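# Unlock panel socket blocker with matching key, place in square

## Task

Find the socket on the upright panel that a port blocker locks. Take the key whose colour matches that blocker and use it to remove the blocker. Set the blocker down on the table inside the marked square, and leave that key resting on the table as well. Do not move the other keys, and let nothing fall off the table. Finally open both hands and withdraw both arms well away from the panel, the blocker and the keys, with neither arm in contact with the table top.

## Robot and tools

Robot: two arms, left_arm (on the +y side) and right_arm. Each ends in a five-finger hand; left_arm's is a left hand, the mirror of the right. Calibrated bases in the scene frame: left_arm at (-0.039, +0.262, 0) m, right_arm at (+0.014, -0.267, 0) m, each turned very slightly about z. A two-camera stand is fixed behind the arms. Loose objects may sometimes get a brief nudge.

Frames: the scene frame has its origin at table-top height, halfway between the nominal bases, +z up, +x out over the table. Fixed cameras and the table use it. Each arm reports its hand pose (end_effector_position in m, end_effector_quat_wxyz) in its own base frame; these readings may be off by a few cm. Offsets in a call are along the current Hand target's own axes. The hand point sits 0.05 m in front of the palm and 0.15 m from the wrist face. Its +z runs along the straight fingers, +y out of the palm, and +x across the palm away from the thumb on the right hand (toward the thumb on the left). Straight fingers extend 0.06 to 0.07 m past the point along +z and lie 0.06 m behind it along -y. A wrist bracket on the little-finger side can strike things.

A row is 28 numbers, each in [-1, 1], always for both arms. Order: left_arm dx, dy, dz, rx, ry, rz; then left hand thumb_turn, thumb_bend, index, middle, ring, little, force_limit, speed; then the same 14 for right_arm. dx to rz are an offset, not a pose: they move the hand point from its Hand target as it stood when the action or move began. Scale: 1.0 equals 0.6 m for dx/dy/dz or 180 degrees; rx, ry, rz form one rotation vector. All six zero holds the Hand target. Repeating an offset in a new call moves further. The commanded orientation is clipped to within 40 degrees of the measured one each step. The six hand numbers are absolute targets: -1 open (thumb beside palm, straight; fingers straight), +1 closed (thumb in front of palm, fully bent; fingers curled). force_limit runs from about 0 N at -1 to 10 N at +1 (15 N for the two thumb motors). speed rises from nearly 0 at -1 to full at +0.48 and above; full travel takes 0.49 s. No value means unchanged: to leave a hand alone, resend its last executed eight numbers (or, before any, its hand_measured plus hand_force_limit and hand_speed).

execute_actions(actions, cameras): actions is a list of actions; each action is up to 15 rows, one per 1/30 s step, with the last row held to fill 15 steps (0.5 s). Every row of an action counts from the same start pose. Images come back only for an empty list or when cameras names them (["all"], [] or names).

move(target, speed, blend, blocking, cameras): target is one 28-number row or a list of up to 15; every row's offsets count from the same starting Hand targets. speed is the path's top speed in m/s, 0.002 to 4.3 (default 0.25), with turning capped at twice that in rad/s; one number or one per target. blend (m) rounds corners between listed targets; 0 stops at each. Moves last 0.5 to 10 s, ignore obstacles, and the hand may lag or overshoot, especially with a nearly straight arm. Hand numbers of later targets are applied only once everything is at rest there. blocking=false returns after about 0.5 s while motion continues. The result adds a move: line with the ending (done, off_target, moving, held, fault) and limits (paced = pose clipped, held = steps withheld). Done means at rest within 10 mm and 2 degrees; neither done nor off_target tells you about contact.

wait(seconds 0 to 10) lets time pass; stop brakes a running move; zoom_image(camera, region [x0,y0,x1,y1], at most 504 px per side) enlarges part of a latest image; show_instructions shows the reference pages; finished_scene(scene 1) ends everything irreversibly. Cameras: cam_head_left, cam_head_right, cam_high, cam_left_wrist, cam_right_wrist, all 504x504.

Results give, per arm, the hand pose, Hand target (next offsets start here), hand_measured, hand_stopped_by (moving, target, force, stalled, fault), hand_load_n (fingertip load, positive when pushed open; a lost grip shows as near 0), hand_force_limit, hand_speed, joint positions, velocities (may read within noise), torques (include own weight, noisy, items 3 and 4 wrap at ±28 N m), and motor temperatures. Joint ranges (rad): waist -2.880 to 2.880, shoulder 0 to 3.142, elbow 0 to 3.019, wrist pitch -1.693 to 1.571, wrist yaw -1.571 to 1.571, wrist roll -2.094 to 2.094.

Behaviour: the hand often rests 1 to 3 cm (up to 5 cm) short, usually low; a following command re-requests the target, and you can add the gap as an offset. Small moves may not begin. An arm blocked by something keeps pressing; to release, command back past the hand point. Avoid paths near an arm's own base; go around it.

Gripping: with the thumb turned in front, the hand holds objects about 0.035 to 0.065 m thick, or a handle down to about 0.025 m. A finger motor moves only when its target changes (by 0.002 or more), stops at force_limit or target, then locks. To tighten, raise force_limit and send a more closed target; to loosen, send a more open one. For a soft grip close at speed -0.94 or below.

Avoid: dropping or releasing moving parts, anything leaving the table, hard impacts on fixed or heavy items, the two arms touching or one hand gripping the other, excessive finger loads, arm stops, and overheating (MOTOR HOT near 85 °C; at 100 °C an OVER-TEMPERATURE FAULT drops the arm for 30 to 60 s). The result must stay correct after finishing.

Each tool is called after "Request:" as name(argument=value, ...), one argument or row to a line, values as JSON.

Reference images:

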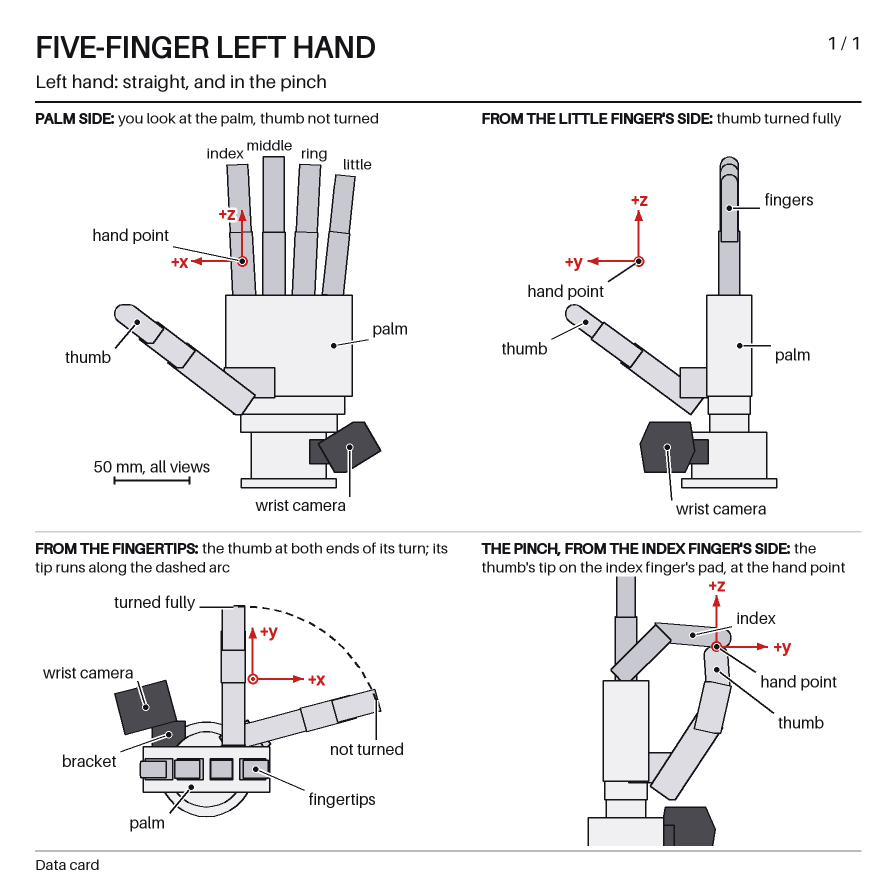

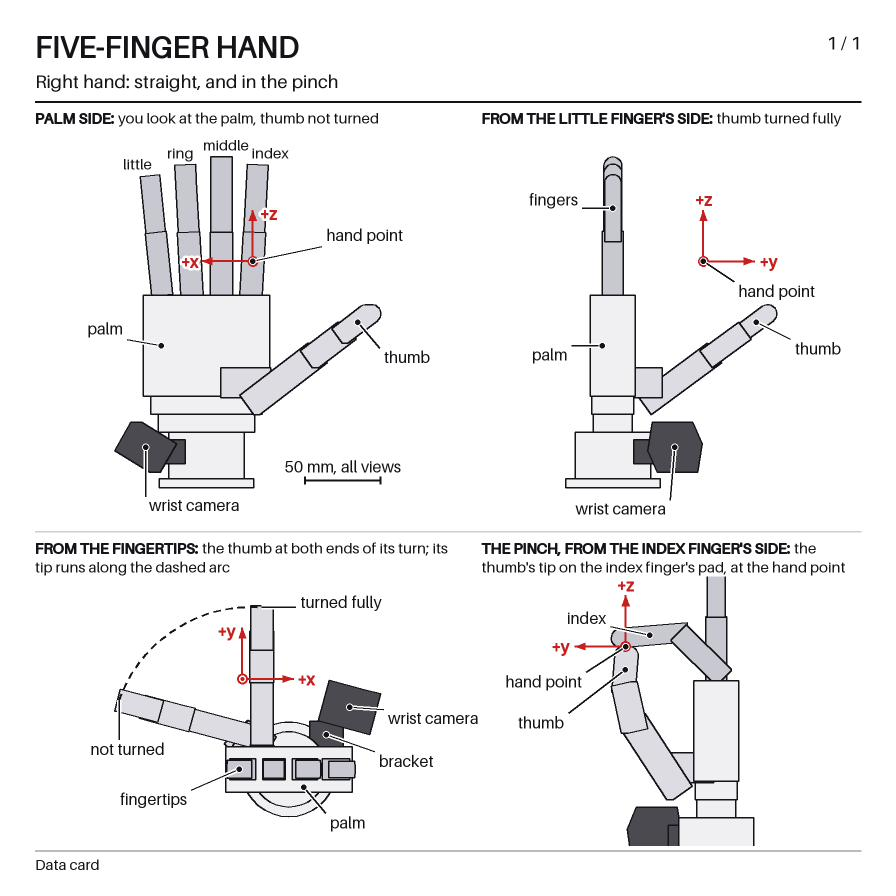

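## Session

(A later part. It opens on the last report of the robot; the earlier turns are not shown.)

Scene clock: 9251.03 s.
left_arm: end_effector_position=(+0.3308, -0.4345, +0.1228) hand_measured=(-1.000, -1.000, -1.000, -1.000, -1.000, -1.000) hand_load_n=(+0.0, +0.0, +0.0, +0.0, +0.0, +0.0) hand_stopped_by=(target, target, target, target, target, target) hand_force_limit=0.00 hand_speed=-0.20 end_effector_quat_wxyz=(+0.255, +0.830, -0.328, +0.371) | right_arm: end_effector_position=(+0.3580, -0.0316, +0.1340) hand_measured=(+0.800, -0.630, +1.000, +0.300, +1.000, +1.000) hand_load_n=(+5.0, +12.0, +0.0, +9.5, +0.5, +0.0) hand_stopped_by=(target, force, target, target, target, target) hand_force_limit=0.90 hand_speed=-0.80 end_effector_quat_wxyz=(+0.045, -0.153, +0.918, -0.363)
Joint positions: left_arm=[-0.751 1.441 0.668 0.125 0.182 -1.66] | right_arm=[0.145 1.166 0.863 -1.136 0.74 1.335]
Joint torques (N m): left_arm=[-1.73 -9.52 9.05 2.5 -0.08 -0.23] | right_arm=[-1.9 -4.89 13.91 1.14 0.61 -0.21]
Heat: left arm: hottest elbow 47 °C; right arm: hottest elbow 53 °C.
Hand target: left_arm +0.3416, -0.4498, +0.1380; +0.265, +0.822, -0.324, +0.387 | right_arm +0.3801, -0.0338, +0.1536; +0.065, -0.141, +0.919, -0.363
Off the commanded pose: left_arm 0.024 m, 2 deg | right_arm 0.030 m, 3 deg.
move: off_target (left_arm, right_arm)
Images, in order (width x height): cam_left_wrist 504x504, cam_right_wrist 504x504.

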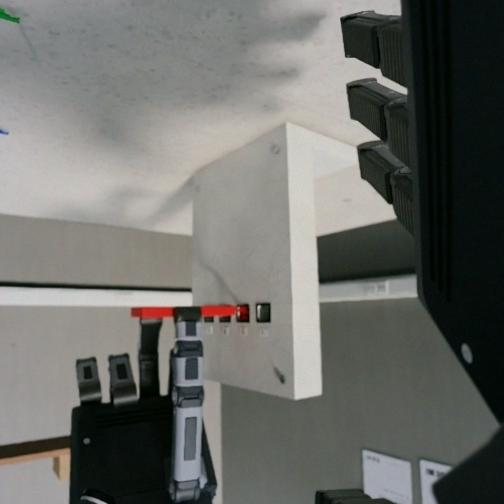

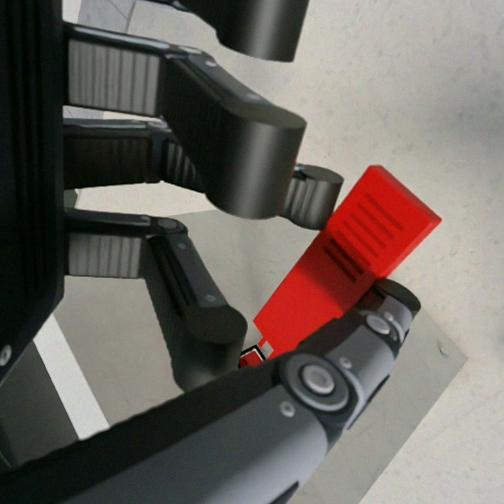

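Request:
zoom_image(
  camera="cam_right_wrist",
  region=[225, 290, 275, 340],
)

Request:
zoom_image(
  camera="cam_right_wrist",
  region=[340, 150, 440, 250],
)

Request:
zoom_image(
  camera="cam_left_wrist",
  region=[190, 290, 262, 340],
)

Scaled by 10.080 from the camera's 504x504 image, which has a finer 720x720 frame.

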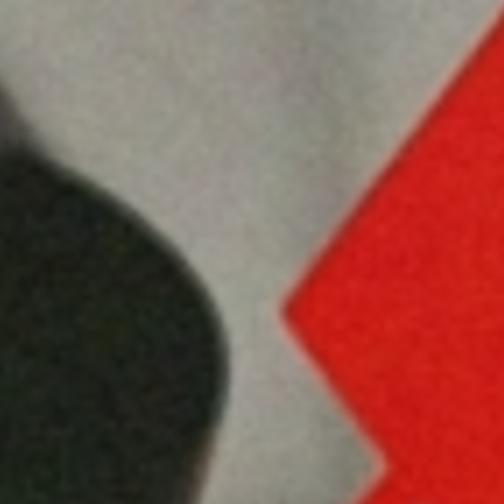

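Scaled by 5.040 from the camera's 504x504 image, which has a finer 720x720 frame.

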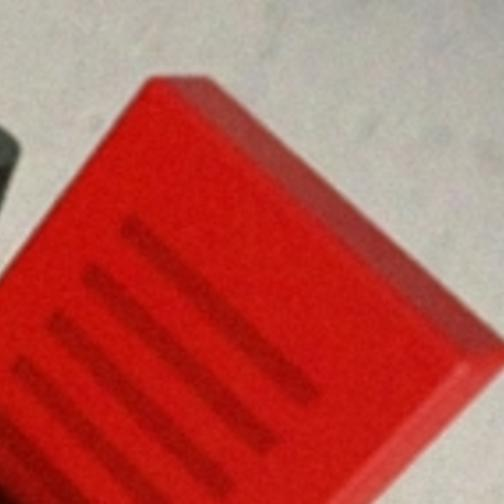

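Scaled by 7.000 from the camera's 504x504 image, which has a finer 720x720 frame.

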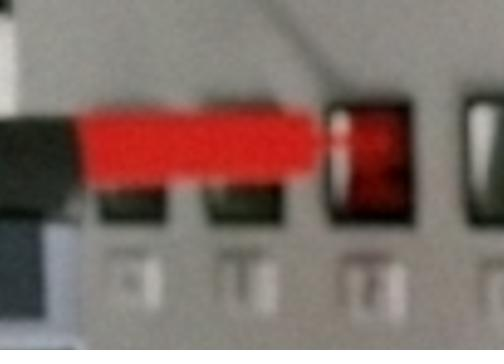

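Request:
move(
  target=[
    [0,0,0,0,0,0,-1,-1,-1,-1,-1,-1,0,-0.2,0.04245,0.01878,-0.02555,0,0,0,0.8,-0.5,1,0.3,1,1,0.9,-0.8],
  ],
  speed=0.04,
  cameras=["cam_right_wrist"],
)

Scene clock: 9339.10 s.
left_arm: end_effector_position=(+0.3308, -0.4345, +0.1228) hand_measured=(-1.000, -1.000, -1.000, -1.000, -1.000, -1.000) hand_load_n=(+0.0, -0.5, +0.0, +0.0, +0.0, +0.0) hand_stopped_by=(target, target, target, target, target, target) hand_force_limit=0.00 hand_speed=-0.20 end_effector_quat_wxyz=(+0.255, +0.830, -0.328, +0.371) | right_arm: end_effector_position=(+0.3473, -0.0289, +0.1477) hand_measured=(+0.800, -0.630, +1.000, +0.300, +1.000, +1.000) hand_load_n=(+5.5, +12.0, +0.0, +9.5, +0.0, +0.0) hand_stopped_by=(target, force, target, target, target, target) hand_force_limit=0.90 hand_speed=-0.80 end_effector_quat_wxyz=(+0.052, -0.143, +0.919, -0.363)
Joint positions: left_arm=[-0.751 1.441 0.668 0.125 0.182 -1.66] | right_arm=[0.159 1.118 0.863 -1.188 0.742 1.372]
Joint torques (N m): left_arm=[-1.67 -9.52 9.06 2.48 -0.06 -0.22] | right_arm=[1.55 -6.95 10.3 0.46 0.86 0.01]
Motor temperatures (°C): left_arm=[23 27 47 23 24 21] | right_arm=[22 24 56 24 26 22]
Heat: left arm: hottest elbow 47 °C; right arm: hottest elbow 56 °C.
Hand target: left_arm +0.3416, -0.4498, +0.1380; +0.265, +0.822, -0.324, +0.387 | right_arm +0.3501, -0.0237, +0.1566; +0.065, -0.141, +0.919, -0.363
Off the commanded pose: left_arm 0.024 m, 2 deg | right_arm 0.011 m, 1 deg.
move: off_target (left_arm, right_arm)
Images, in order (width x height): cam_right_wrist 504x504.

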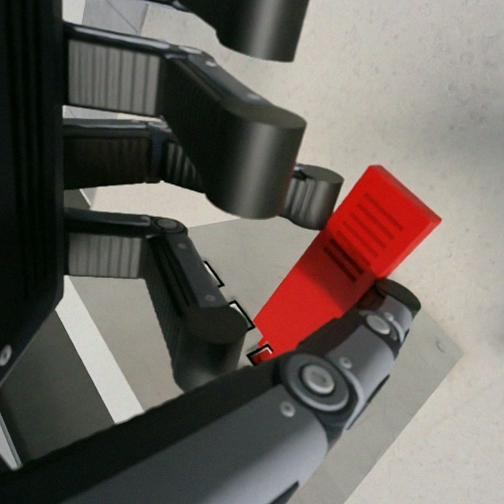

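Request:
move(
  target=[
    [0,0,0,0,0,0,-1,-1,-1,-1,-1,-1,0,-0.2,0.02685,0.02563,0.01488,0,0,0,0.8,-0.5,1,0.3,1,1,0.9,-0.8],
  ],
  speed=0.04,
  cameras=[],
)

Scene clock: 9348.30 s.
left_arm: end_effector_position=(+0.3308, -0.4345, +0.1228) hand_measured=(-1.000, -1.000, -1.000, -1.000, -1.000, -1.000) hand_load_n=(+0.0, +0.0, +0.0, +0.0, +0.0, +0.0) hand_stopped_by=(target, target, target, target, target, target) hand_force_limit=0.00 hand_speed=-0.20 end_effector_quat_wxyz=(+0.255, +0.830, -0.328, +0.371) | right_arm: end_effector_position=(+0.3297, -0.0288, +0.1338) hand_measured=(+0.800, -0.630, +1.000, +0.300, +1.000, +1.000) hand_load_n=(+5.5, +12.5, +0.0, +9.0, +0.0, +0.0) hand_stopped_by=(target, force, target, target, target, target) hand_force_limit=0.90 hand_speed=-0.80 end_effector_quat_wxyz=(+0.049, -0.144, +0.919, -0.363)
Joint positions: left_arm=[-0.751 1.441 0.668 0.125 0.182 -1.66] | right_arm=[0.17 1.086 0.804 -1.179 0.743 1.387]
Joint torques (N m): left_arm=[-1.55 -9.52 9.03 2.5 -0.07 -0.23] | right_arm=[0.79 -6.01 9.44 1.24 0.76 0.09]
Heat: left arm: hottest elbow 47 °C; right arm: hottest elbow 54 °C.
Hand target: left_arm +0.3416, -0.4498, +0.1380; +0.265, +0.822, -0.324, +0.387 | right_arm +0.3334, -0.0238, +0.1392; +0.065, -0.141, +0.919, -0.363
Off the commanded pose: left_arm 0.024 m, 2 deg | right_arm 0.008 m, 2 deg.
move: off_target (left_arm)
No camera images: "cameras" was empty.

Request:
move(
  target=[
    [0,0,0,0,0,0,-1,-1,-1,-1,-1,-1,0,-0.2,-0.05084,-0.04061,0.00322,0,0,0,0.8,-0.5,1,0.3,1,1,0.9,-0.8],
  ],
  speed=0.04,
  cameras=["cam_left_wrist","cam_right_wrist"],
)

Request:
zoom_image(
  camera="cam_left_wrist",
  region=[190, 290, 262, 340],
)

Request:
zoom_image(
  camera="cam_right_wrist",
  region=[225, 320, 285, 380],
)

Scene clock: 9356.60 s.
left_arm: end_effector_position=(+0.3308, -0.4345, +0.1228) hand_measured=(-1.000, -1.000, -1.000, -1.000, -1.000, -1.000) hand_load_n=(-0.5, +0.0, +0.0, +0.0, +0.0, +0.0) hand_stopped_by=(target, target, target, target, target, target) hand_force_limit=0.00 hand_speed=-0.20 end_effector_quat_wxyz=(+0.255, +0.830, -0.328, +0.371) | right_arm: end_effector_position=(+0.3473, -0.0306, +0.1364) hand_measured=(+0.800, -0.630, +1.000, +0.300, +1.000, +1.000) hand_load_n=(+5.0, +12.0, +0.0, +9.5, +0.0, +0.5) hand_stopped_by=(target, force, target, target, target, target) hand_force_limit=0.90 hand_speed=-0.80 end_effector_quat_wxyz=(+0.046, -0.152, +0.918, -0.364)
Joint positions: left_arm=[-0.751 1.441 0.668 0.125 0.182 -1.66] | right_arm=[0.154 1.133 0.844 -1.156 0.742 1.346]
Joint torques (N m): left_arm=[-1.67 -9.64 9.06 2.48 -0.08 -0.22] | right_arm=[-1.32 -4.72 13.87 1.02 0.58 -0.25]
Heat: left arm: hottest elbow 47 °C; right arm: hottest elbow 52 °C.
Hand target: left_arm +0.3416, -0.4498, +0.1380; +0.265, +0.822, -0.324, +0.387 | right_arm +0.3680, -0.0326, +0.1551; +0.065, -0.141, +0.919, -0.363
Off the commanded pose: left_arm 0.024 m, 2 deg | right_arm 0.028 m, 3 deg.
move: off_target (left_arm, right_arm)
Images, in order (width x height): cam_left_wrist 504x504, cam_right_wrist 504x504.

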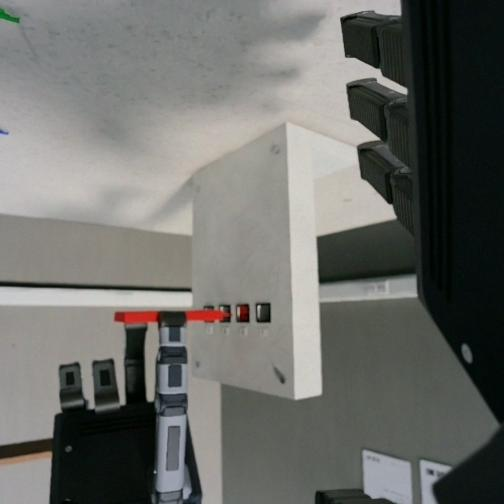

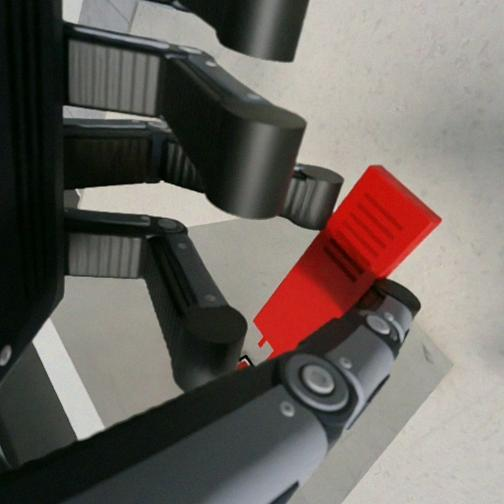

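Scaled by 7.000 from the camera's 504x504 image, which has a finer 720x720 frame.

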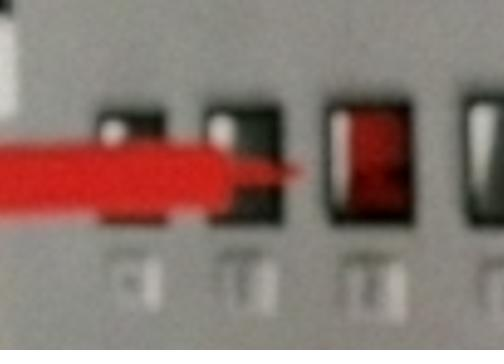

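Scaled by 8.400 from the camera's 504x504 image, which has a finer 720x720 frame.

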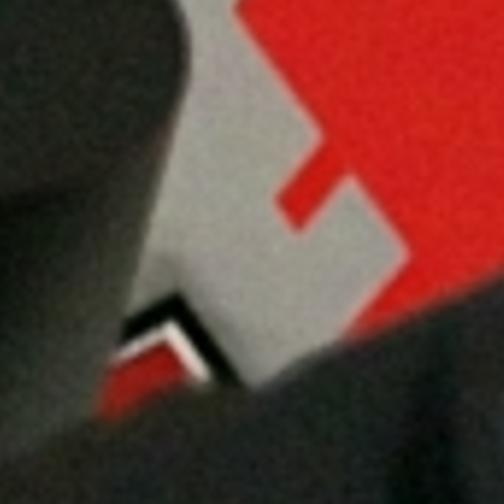

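Request:
zoom_image(
  camera="cam_left_wrist",
  region=[108, 290, 178, 340],
)

Request:
zoom_image(
  camera="cam_left_wrist",
  region=[176, 290, 246, 340],
)

Scaled by 7.200 from the camera's 504x504 image, which has a finer 720x720 frame.

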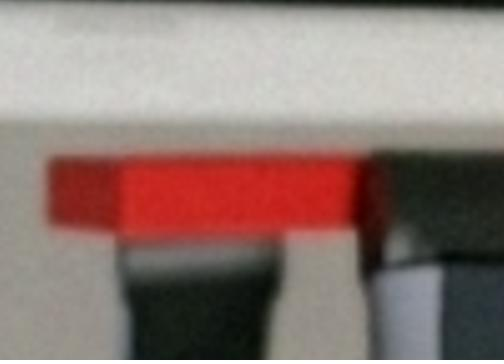

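Scaled by 7.200 from the camera's 504x504 image, which has a finer 720x720 frame.

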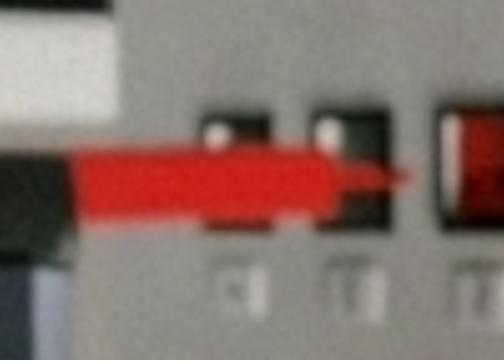

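Request:
zoom_image(
  camera="cam_right_wrist",
  region=[235, 300, 285, 350],
)

Request:
zoom_image(
  camera="cam_right_wrist",
  region=[350, 145, 400, 195],
)

Scaled by 10.080 from the camera's 504x504 image, which has a finer 720x720 frame.

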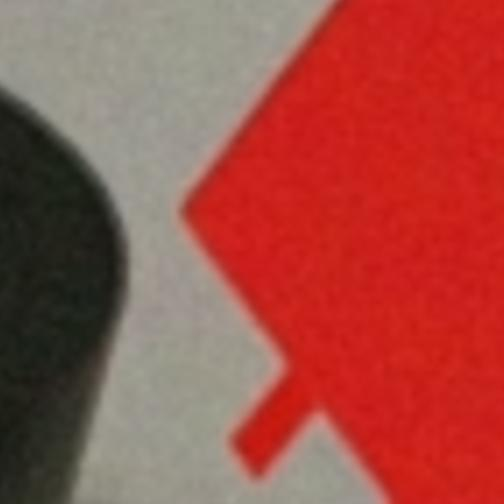

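Scaled by 10.080 from the camera's 504x504 image, which has a finer 720x720 frame.

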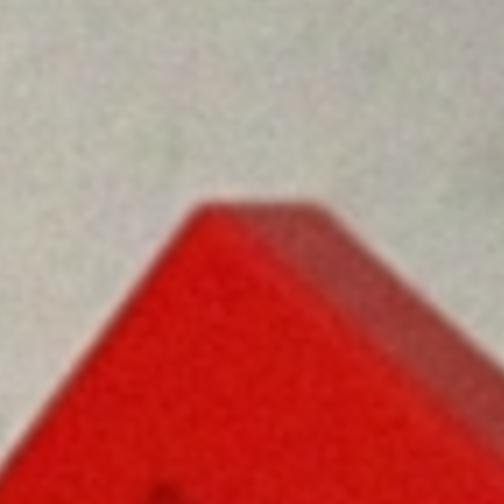

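Request:
move(
  target=[
    [0,0,0,0,0,0,-1,-1,-1,-1,-1,-1,0,-0.2,-0.00795,-0.00245,0.00112,0,0,0,0.8,-0.5,1,0.3,1,1,0.9,-0.8],
  ],
  speed=0.03,
  cameras=["cam_left_wrist","cam_right_wrist"],
)

Request:
zoom_image(
  camera="cam_left_wrist",
  region=[190, 290, 262, 340],
)

Request:
zoom_image(
  camera="cam_right_wrist",
  region=[230, 325, 280, 375],
)

Scene clock: 9386.00 s.
left_arm: end_effector_position=(+0.3308, -0.4345, +0.1228) hand_measured=(-1.000, -1.000, -1.000, -1.000, -1.000, -1.000) hand_load_n=(+0.0, +0.0, +0.0, +0.0, +0.0, +0.0) hand_stopped_by=(target, target, target, target, target, target) hand_force_limit=0.00 hand_speed=-0.20 end_effector_quat_wxyz=(+0.255, +0.830, -0.328, +0.371) | right_arm: end_effector_position=(+0.3519, -0.0305, +0.1369) hand_measured=(+0.800, -0.630, +1.000, +0.300, +1.000, +1.000) hand_load_n=(+5.5, +12.0, +0.0, +9.5, +0.0, +0.0) hand_stopped_by=(target, force, target, target, target, target) hand_force_limit=0.90 hand_speed=-0.80 end_effector_quat_wxyz=(+0.046, -0.152, +0.918, -0.363)
Joint positions: left_arm=[-0.751 1.441 0.668 0.125 0.182 -1.66] | right_arm=[0.151 1.146 0.855 -1.152 0.741 1.343]
Joint torques (N m): left_arm=[-1.61 -9.58 9.05 2.47 -0.07 -0.22] | right_arm=[-0.56 -5.66 14.28 0.96 0.58 -0.24]
Heat: left arm: hottest elbow 47 °C; right arm: hottest elbow 52 °C.
Hand target: left_arm +0.3416, -0.4498, +0.1380; +0.265, +0.822, -0.324, +0.387 | right_arm +0.3731, -0.0326, +0.1557; +0.065, -0.141, +0.919, -0.363
Off the commanded pose: left_arm 0.024 m, 2 deg | right_arm 0.028 m, 3 deg.
move: off_target (left_arm, right_arm)
Images, in order (width x height): cam_left_wrist 504x504, cam_right_wrist 504x504.

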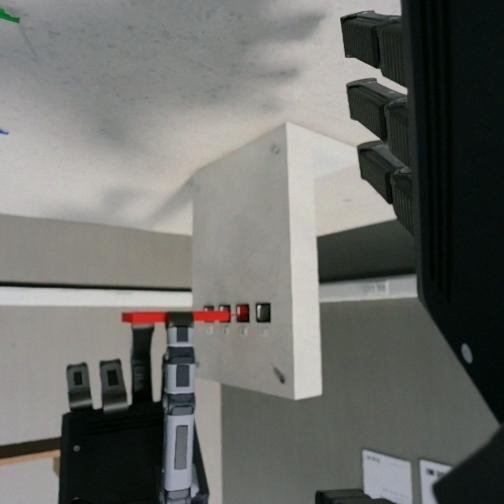

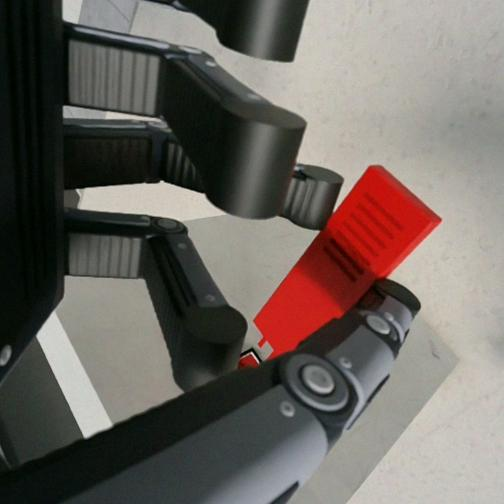

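Scaled by 7.000 from the camera's 504x504 image, which has a finer 720x720 frame.

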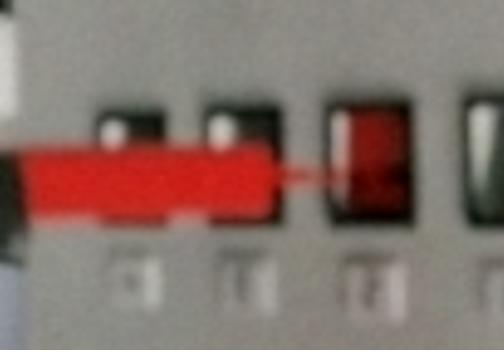

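Scaled by 10.080 from the camera's 504x504 image, which has a finer 720x720 frame.

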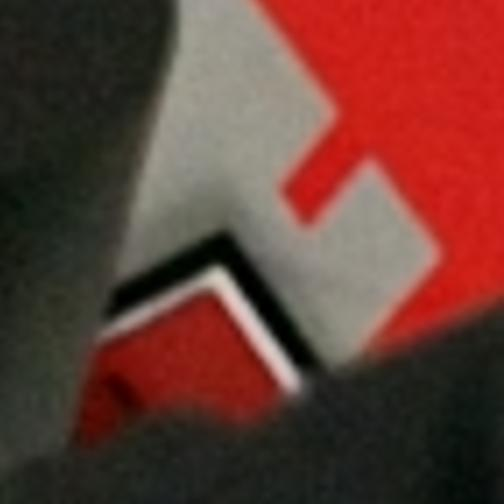

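Request:
zoom_image(
  camera="cam_left_wrist",
  region=[220, 298, 256, 330],
)

Request:
zoom_image(
  camera="cam_right_wrist",
  region=[235, 338, 265, 368],
)

Scaled by 14.000 from the camera's 504x504 image, which has a finer 720x720 frame.

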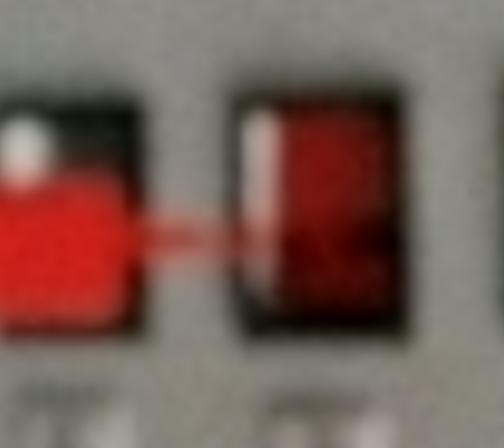

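Scaled by 16.800 from the camera's 504x504 image, which has a finer 720x720 frame.

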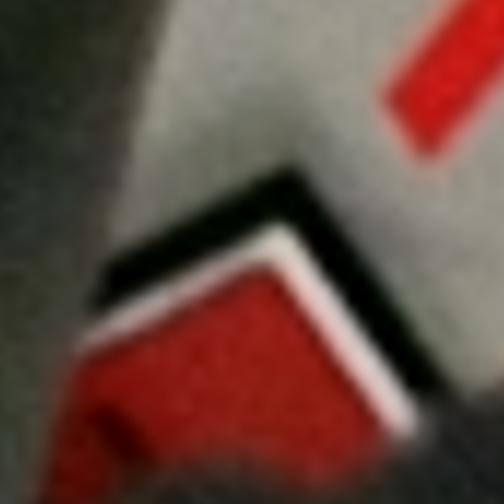

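Request:
move(
  target=[
    [0,0,0,0,0,0,-1,-1,-1,-1,-1,-1,0,-0.2,-0.01727,-0.00469,0.00413,0,0,0,0.8,-0.5,1,0.3,1,1,0.9,-0.8],
  ],
  speed=0.02,
  cameras=["cam_left_wrist","cam_right_wrist"],
)

Request:
zoom_image(
  camera="cam_left_wrist",
  region=[226, 298, 262, 330],
)

Request:
zoom_image(
  camera="cam_right_wrist",
  region=[235, 325, 285, 375],
)

Scene clock: 9431.60 s.
left_arm: end_effector_position=(+0.3308, -0.4345, +0.1228) hand_measured=(-1.000, -1.000, -1.000, -1.000, -1.000, -1.000) hand_load_n=(+0.0, -0.5, +0.0, +0.0, +0.0, +0.0) hand_stopped_by=(target, target, target, target, target, target) hand_force_limit=0.00 hand_speed=-0.20 end_effector_quat_wxyz=(+0.255, +0.830, -0.328, +0.371) | right_arm: end_effector_position=(+0.3628, -0.0307, +0.1373) hand_measured=(+0.800, -0.630, +1.000, +0.300, +1.000, +1.000) hand_load_n=(+5.0, +12.5, +0.0, +9.5, +0.0, +0.0) hand_stopped_by=(target, force, target, target, target, target) hand_force_limit=0.90 hand_speed=-0.80 end_effector_quat_wxyz=(+0.046, -0.152, +0.918, -0.363)
Joint positions: left_arm=[-0.751 1.441 0.668 0.125 0.182 -1.66] | right_arm=[0.146 1.175 0.879 -1.141 0.74 1.336]
Joint torques (N m): left_arm=[-1.73 -9.64 9.05 2.48 -0.07 -0.23] | right_arm=[-2.32 -6.01 13.94 1.47 0.56 -0.16]
Heat: left arm: hottest elbow 47 °C; right arm: hottest elbow 52 °C.
Hand target: left_arm +0.3416, -0.4498, +0.1380; +0.265, +0.822, -0.324, +0.387 | right_arm +0.3842, -0.0330, +0.1561; +0.065, -0.141, +0.919, -0.363
Off the commanded pose: left_arm 0.024 m, 2 deg | right_arm 0.028 m, 3 deg.
move: off_target (left_arm, right_arm)
Images, in order (width x height): cam_left_wrist 504x504, cam_right_wrist 504x504.

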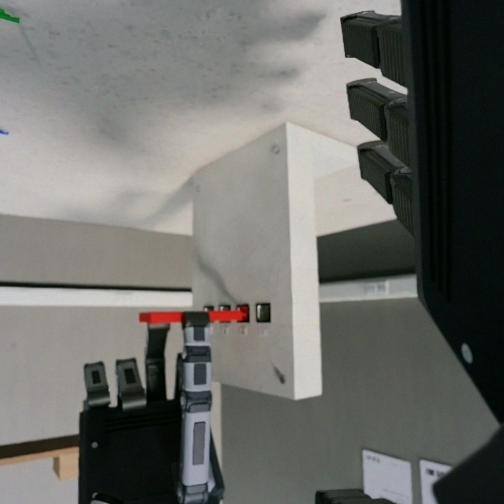

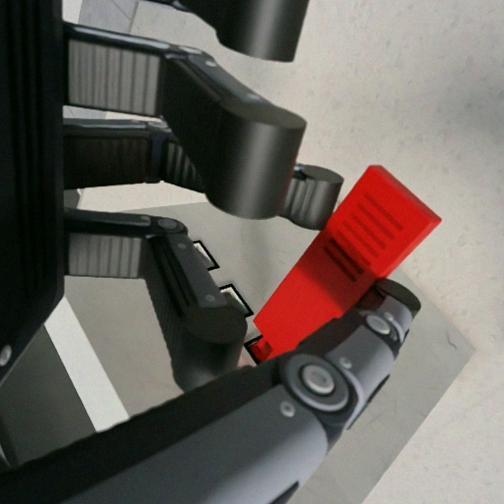

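Scaled by 14.000 from the camera's 504x504 image, which has a finer 720x720 frame.

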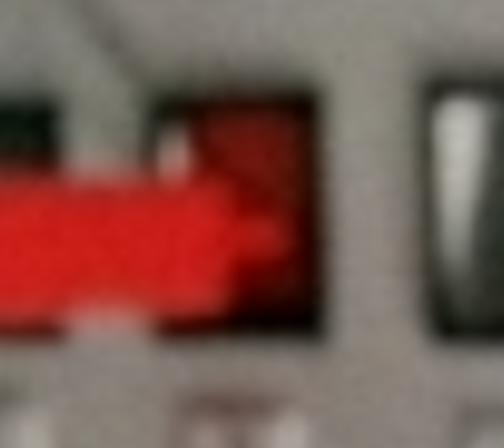

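Scaled by 10.080 from the camera's 504x504 image, which has a finer 720x720 frame.

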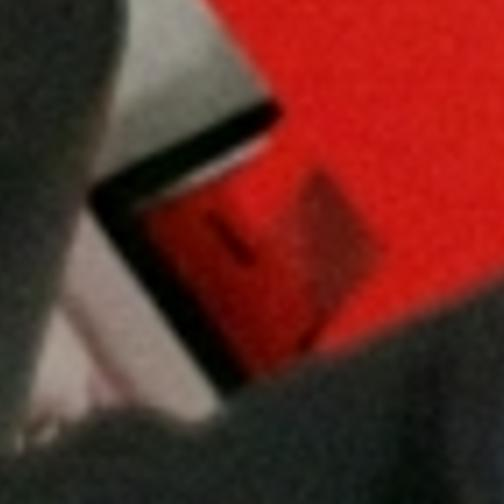

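Request:
move(
  target=[
    [0,0,0,0,0,0,-1,-1,-1,-1,-1,-1,0,-0.2,-0.00944,-0.00292,0.00183,0,0,0,0.8,-0.5,1,0.3,1,1,0.9,-0.8],
  ],
  speed=0.02,
  cameras=["cam_left_wrist","cam_right_wrist"],
)

Request:
zoom_image(
  camera="cam_left_wrist",
  region=[226, 298, 262, 330],
)

Request:
zoom_image(
  camera="cam_right_wrist",
  region=[235, 315, 285, 365],
)

Scene clock: 9443.80 s.
left_arm: end_effector_position=(+0.3308, -0.4345, +0.1228) hand_measured=(-1.000, -1.000, -1.000, -1.000, -1.000, -1.000) hand_load_n=(+0.0, +0.0, +0.0, +0.0, +0.0, +0.0) hand_stopped_by=(target, target, target, target, target, target) hand_force_limit=0.00 hand_speed=-0.20 end_effector_quat_wxyz=(+0.255, +0.830, -0.328, +0.371) | right_arm: end_effector_position=(+0.3648, -0.0310, +0.1352) hand_measured=(+0.800, -0.630, +1.000, +0.300, +1.000, +1.000) hand_load_n=(+4.5, +12.5, +0.0, +9.0, +0.0, +0.0) hand_stopped_by=(target, force, target, target, target, target) hand_force_limit=0.90 hand_speed=-0.80 end_effector_quat_wxyz=(+0.040, -0.158, +0.917, -0.363)
Joint positions: left_arm=[-0.751 1.441 0.668 0.125 0.182 -1.66] | right_arm=[0.142 1.19 0.886 -1.14 0.739 1.322]
Joint torques (N m): left_arm=[-1.61 -9.58 9.06 2.52 -0.07 -0.22] | right_arm=[-0.91 -5.25 14.26 1.47 0.65 -0.14]
Heat: left arm: hottest elbow 47 °C; right arm: hottest elbow 53 °C.
Hand target: left_arm +0.3416, -0.4498, +0.1380; +0.265, +0.822, -0.324, +0.387 | right_arm +0.3901, -0.0332, +0.1566; +0.065, -0.141, +0.919, -0.363
Off the commanded pose: left_arm 0.024 m, 2 deg | right_arm 0.033 m, 4 deg.
move: off_target (left_arm, right_arm)
Images, in order (width x height): cam_left_wrist 504x504, cam_right_wrist 504x504.

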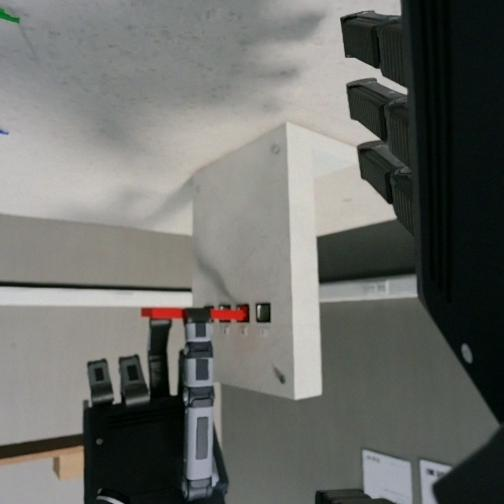

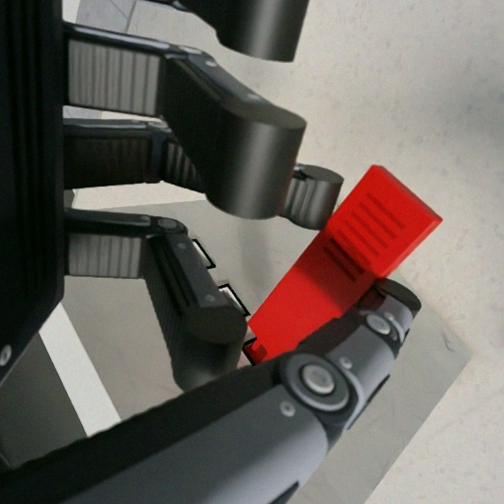

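Scaled by 14.000 from the camera's 504x504 image, which has a finer 720x720 frame.

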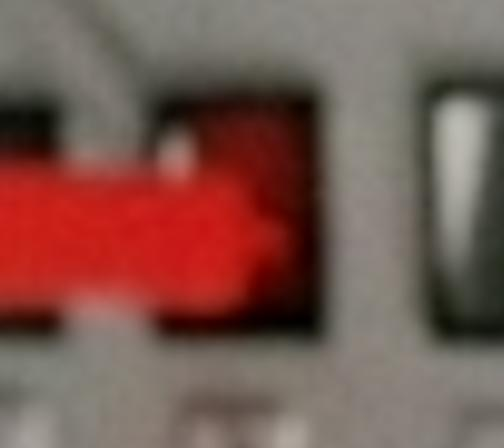

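Scaled by 10.080 from the camera's 504x504 image, which has a finer 720x720 frame.

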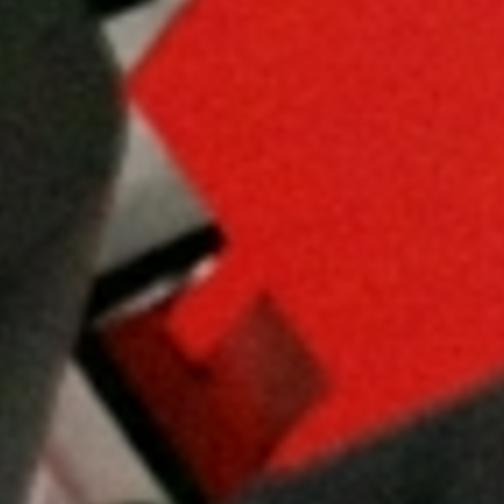

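Request:
zoom_image(
  camera="cam_right_wrist",
  region=[240, 334, 270, 364],
)

Request:
zoom_image(
  camera="cam_left_wrist",
  region=[132, 295, 192, 335],
)

Request:
zoom_image(
  camera="cam_left_wrist",
  region=[200, 295, 260, 335],
)

Scaled by 16.800 from the camera's 504x504 image, which has a finer 720x720 frame.

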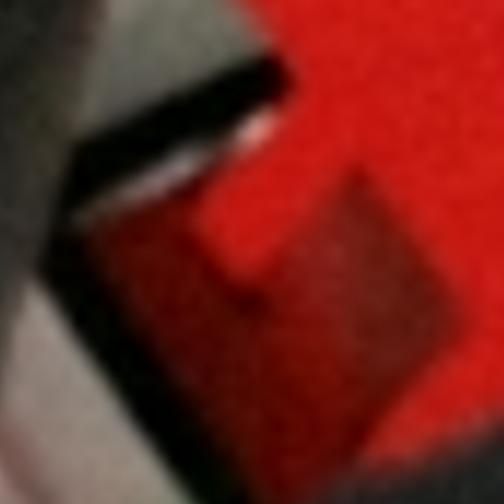

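Scaled by 8.400 from the camera's 504x504 image, which has a finer 720x720 frame.

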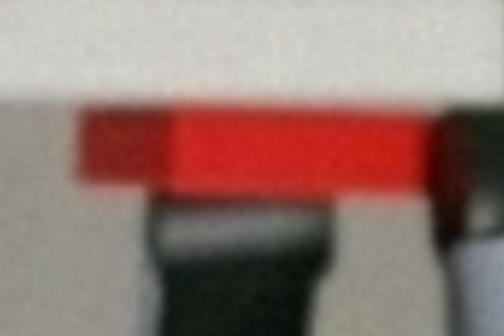

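Scaled by 8.400 from the camera's 504x504 image, which has a finer 720x720 frame.

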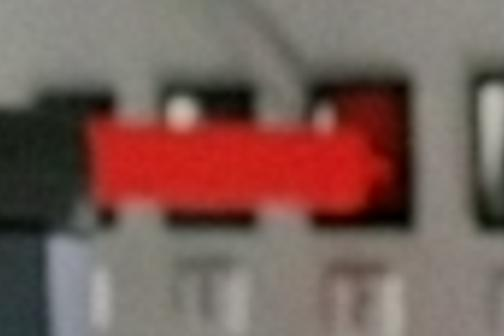

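Request:
move(
  target=[
    [0,0,0,0,0,0,-1,-1,-1,-1,-1,-1,0,-0.2,-0.00598,-0.00527,-0.00361,0,0,0,0.8,-0.5,1,0.3,1,1,0.9,-0.8],
  ],
  speed=0.02,
  cameras=["cam_left_wrist","cam_right_wrist"],
)

Request:
zoom_image(
  camera="cam_left_wrist",
  region=[200, 295, 260, 335],
)

Request:
zoom_image(
  camera="cam_right_wrist",
  region=[235, 315, 285, 365],
)

Scene clock: 9480.27 s.
left_arm: end_effector_position=(+0.3308, -0.4345, +0.1228) hand_measured=(-1.000, -1.000, -1.000, -1.000, -1.000, -1.000) hand_load_n=(+0.0, +0.0, +0.0, +0.0, +0.0, +0.0) hand_stopped_by=(target, target, target, target, target, target) hand_force_limit=0.00 hand_speed=-0.20 end_effector_quat_wxyz=(+0.255, +0.830, -0.328, +0.371) | right_arm: end_effector_position=(+0.3682, -0.0309, +0.1371) hand_measured=(+0.800, -0.630, +1.000, +0.300, +1.000, +1.000) hand_load_n=(+2.5, +12.0, +0.0, +9.0, +0.0, +0.0) hand_stopped_by=(target, force, target, target, target, target) hand_force_limit=0.90 hand_speed=-0.80 end_effector_quat_wxyz=(+0.040, -0.161, +0.917, -0.363)
Joint positions: left_arm=[-0.751 1.441 0.668 0.125 0.182 -1.66] | right_arm=[0.141 1.197 0.897 -1.14 0.739 1.314]
Joint torques (N m): left_arm=[-1.61 -9.58 9.02 2.48 -0.07 -0.22] | right_arm=[-1.79 -5.6 14.91 0.88 0.63 -0.05]
Heat: left arm: hottest elbow 47 °C; right arm: hottest elbow 54 °C.
Hand target: left_arm +0.3416, -0.4498, +0.1380; +0.265, +0.822, -0.324, +0.387 | right_arm +0.3937, -0.0329, +0.1603; +0.065, -0.141, +0.919, -0.363
Off the commanded pose: left_arm 0.024 m, 2 deg | right_arm 0.035 m, 4 deg.
move: off_target (left_arm, right_arm)
Images, in order (width x height): cam_left_wrist 504x504, cam_right_wrist 504x504.

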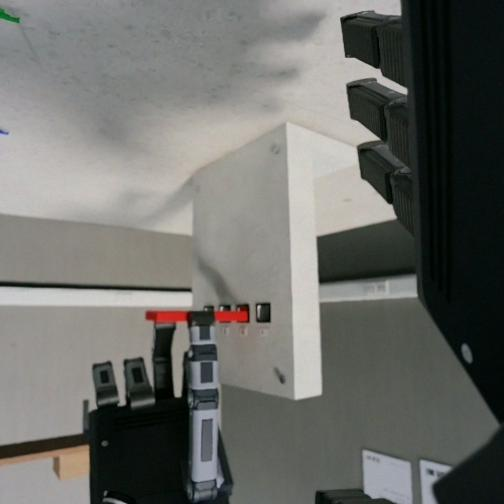

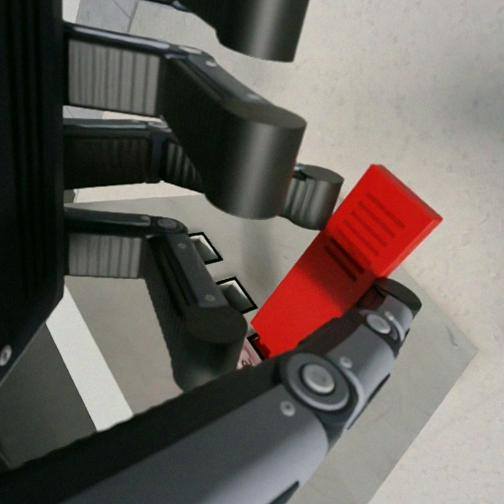

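Scaled by 8.400 from the camera's 504x504 image, which has a finer 720x720 frame.

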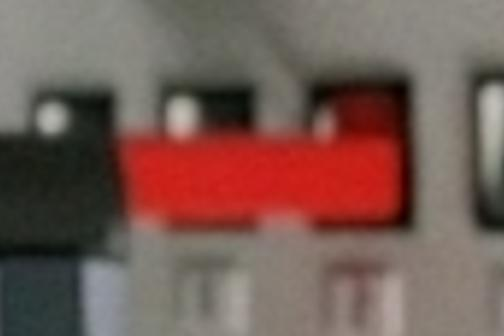

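Scaled by 10.080 from the camera's 504x504 image, which has a finer 720x720 frame.

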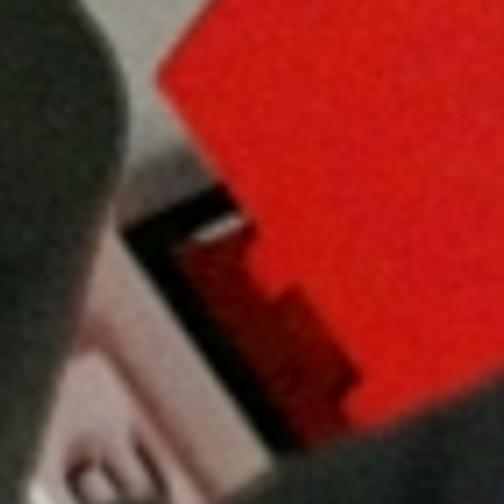

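Request:
move(
  target=[
    [0,0,0,0,0,0,-1,-1,-1,-1,-1,-1,0,-0.2,-0.00491,-0.00254,-0.00093,0,0,0,0.8,-0.5,1,0.3,1,1,0.9,-0.8],
  ],
  speed=0.02,
  cameras=["cam_left_wrist","cam_right_wrist"],
)

Request:
zoom_image(
  camera="cam_right_wrist",
  region=[235, 315, 285, 365],
)

Scene clock: 9486.17 s.
left_arm: end_effector_position=(+0.3308, -0.4345, +0.1228) hand_measured=(-1.000, -1.000, -1.000, -1.000, -1.000, -1.000) hand_load_n=(-0.5, +0.0, +0.0, +0.0, +0.0, +0.0) hand_stopped_by=(target, target, target, target, target, target) hand_force_limit=0.00 hand_speed=-0.20 end_effector_quat_wxyz=(+0.255, +0.830, -0.328, +0.371) | right_arm: end_effector_position=(+0.3697, -0.0307, +0.1375) hand_measured=(+0.800, -0.630, +1.000, +0.300, +1.000, +1.000) hand_load_n=(+2.0, +12.5, +0.0, +9.0, +0.0, +0.0) hand_stopped_by=(target, force, target, target, target, target) hand_force_limit=0.90 hand_speed=-0.80 end_effector_quat_wxyz=(+0.038, -0.164, +0.917, -0.363)
Joint positions: left_arm=[-0.751 1.441 0.668 0.125 0.182 -1.66] | right_arm=[0.141 1.203 0.904 -1.143 0.738 1.308]
Joint torques (N m): left_arm=[-1.55 -9.7 9.06 2.51 -0.07 -0.22] | right_arm=[-2.73 -6.12 15.27 1.06 0.61 0.03]
Heat: left arm: hottest elbow 47 °C; right arm: hottest elbow 54 °C.
Hand target: left_arm +0.3416, -0.4498, +0.1380; +0.265, +0.822, -0.324, +0.387 | right_arm +0.3968, -0.0327, +0.1618; +0.065, -0.141, +0.919, -0.363
Off the commanded pose: left_arm 0.024 m, 2 deg | right_arm 0.036 m, 4 deg.
move: off_target (left_arm, right_arm)
Images, in order (width x height): cam_left_wrist 504x504, cam_right_wrist 504x504.

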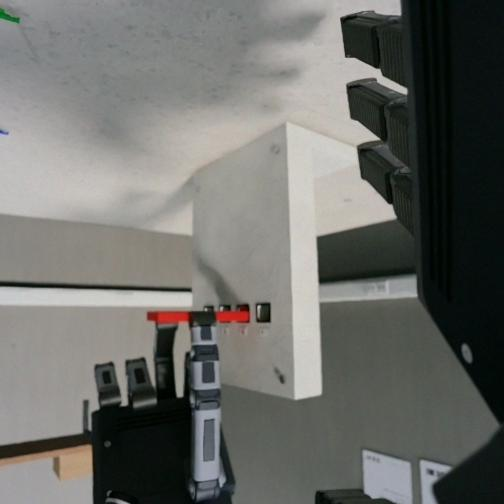

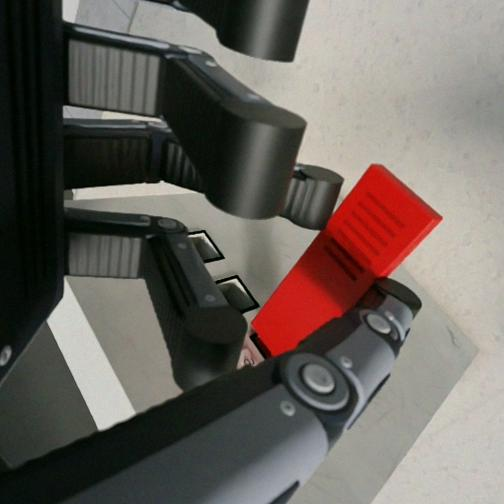

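Scaled by 10.080 from the camera's 504x504 image, which has a finer 720x720 frame.

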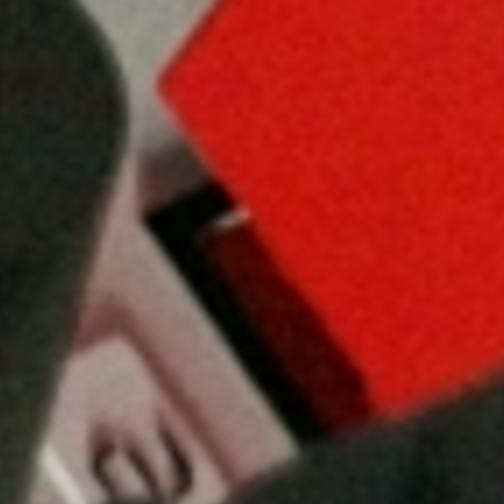

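Request:
move(
  target=[
    [0,0,0,0,0,0,-1,-1,-1,-1,-1,-1,0,-0.2,0.02966,0.03115,0.00664,0,0,0,0.8,-0.5,1,0.3,1,1,0.9,-0.8],
  ],
  speed=0.03,
  cameras=["cam_left_wrist","cam_right_wrist"],
)

Request:
zoom_image(
  camera="cam_right_wrist",
  region=[235, 315, 285, 365],
)

Scene clock: 9504.97 s.
left_arm: end_effector_position=(+0.3308, -0.4345, +0.1228) hand_measured=(-1.000, -1.000, -1.000, -1.000, -1.000, -1.000) hand_load_n=(+0.0, +0.0, +0.0, +0.0, +0.0, +0.0) hand_stopped_by=(target, target, target, target, target, target) hand_force_limit=0.00 hand_speed=-0.20 end_effector_quat_wxyz=(+0.255, +0.830, -0.328, +0.371) | right_arm: end_effector_position=(+0.3689, -0.0310, +0.1370) hand_measured=(+0.800, -0.630, +1.000, +0.300, +1.000, +1.000) hand_load_n=(+2.5, +12.5, +0.0, +9.0, +0.5, +0.0) hand_stopped_by=(target, force, target, target, target, target) hand_force_limit=0.90 hand_speed=-0.80 end_effector_quat_wxyz=(+0.042, -0.156, +0.918, -0.363)
Joint positions: left_arm=[-0.751 1.441 0.668 0.125 0.182 -1.66] | right_arm=[0.141 1.197 0.897 -1.14 0.738 1.325]
Joint torques (N m): left_arm=[-1.61 -9.64 9.05 2.51 -0.08 -0.24] | right_arm=[0.79 -7.82 9.73 1.51 0.74 0.11]
Heat: left arm: hottest elbow 47 °C; right arm: hottest elbow 53 °C.
Hand target: left_arm +0.3416, -0.4498, +0.1380; +0.265, +0.822, -0.324, +0.387 | right_arm +0.3768, -0.0278, +0.1458; +0.065, -0.141, +0.919, -0.363
Off the commanded pose: left_arm 0.024 m, 2 deg | right_arm 0.012 m, 3 deg.
move: off_target (left_arm, right_arm)
Images, in order (width x height): cam_left_wrist 504x504, cam_right_wrist 504x504.

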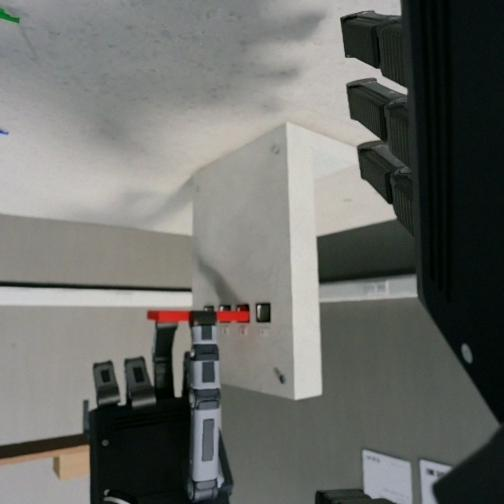

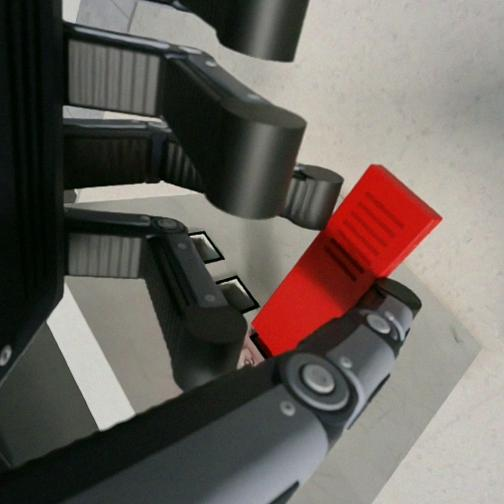

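Scaled by 10.080 from the camera's 504x504 image, which has a finer 720x720 frame.

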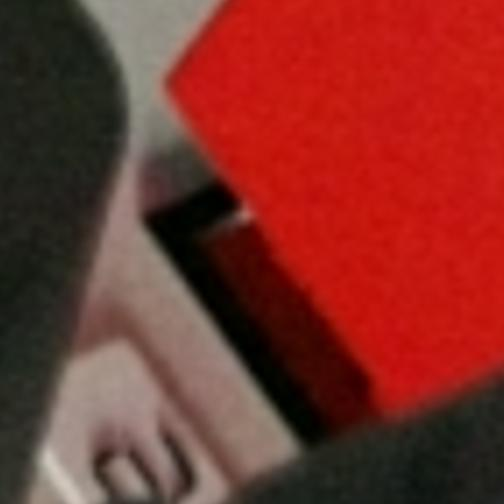

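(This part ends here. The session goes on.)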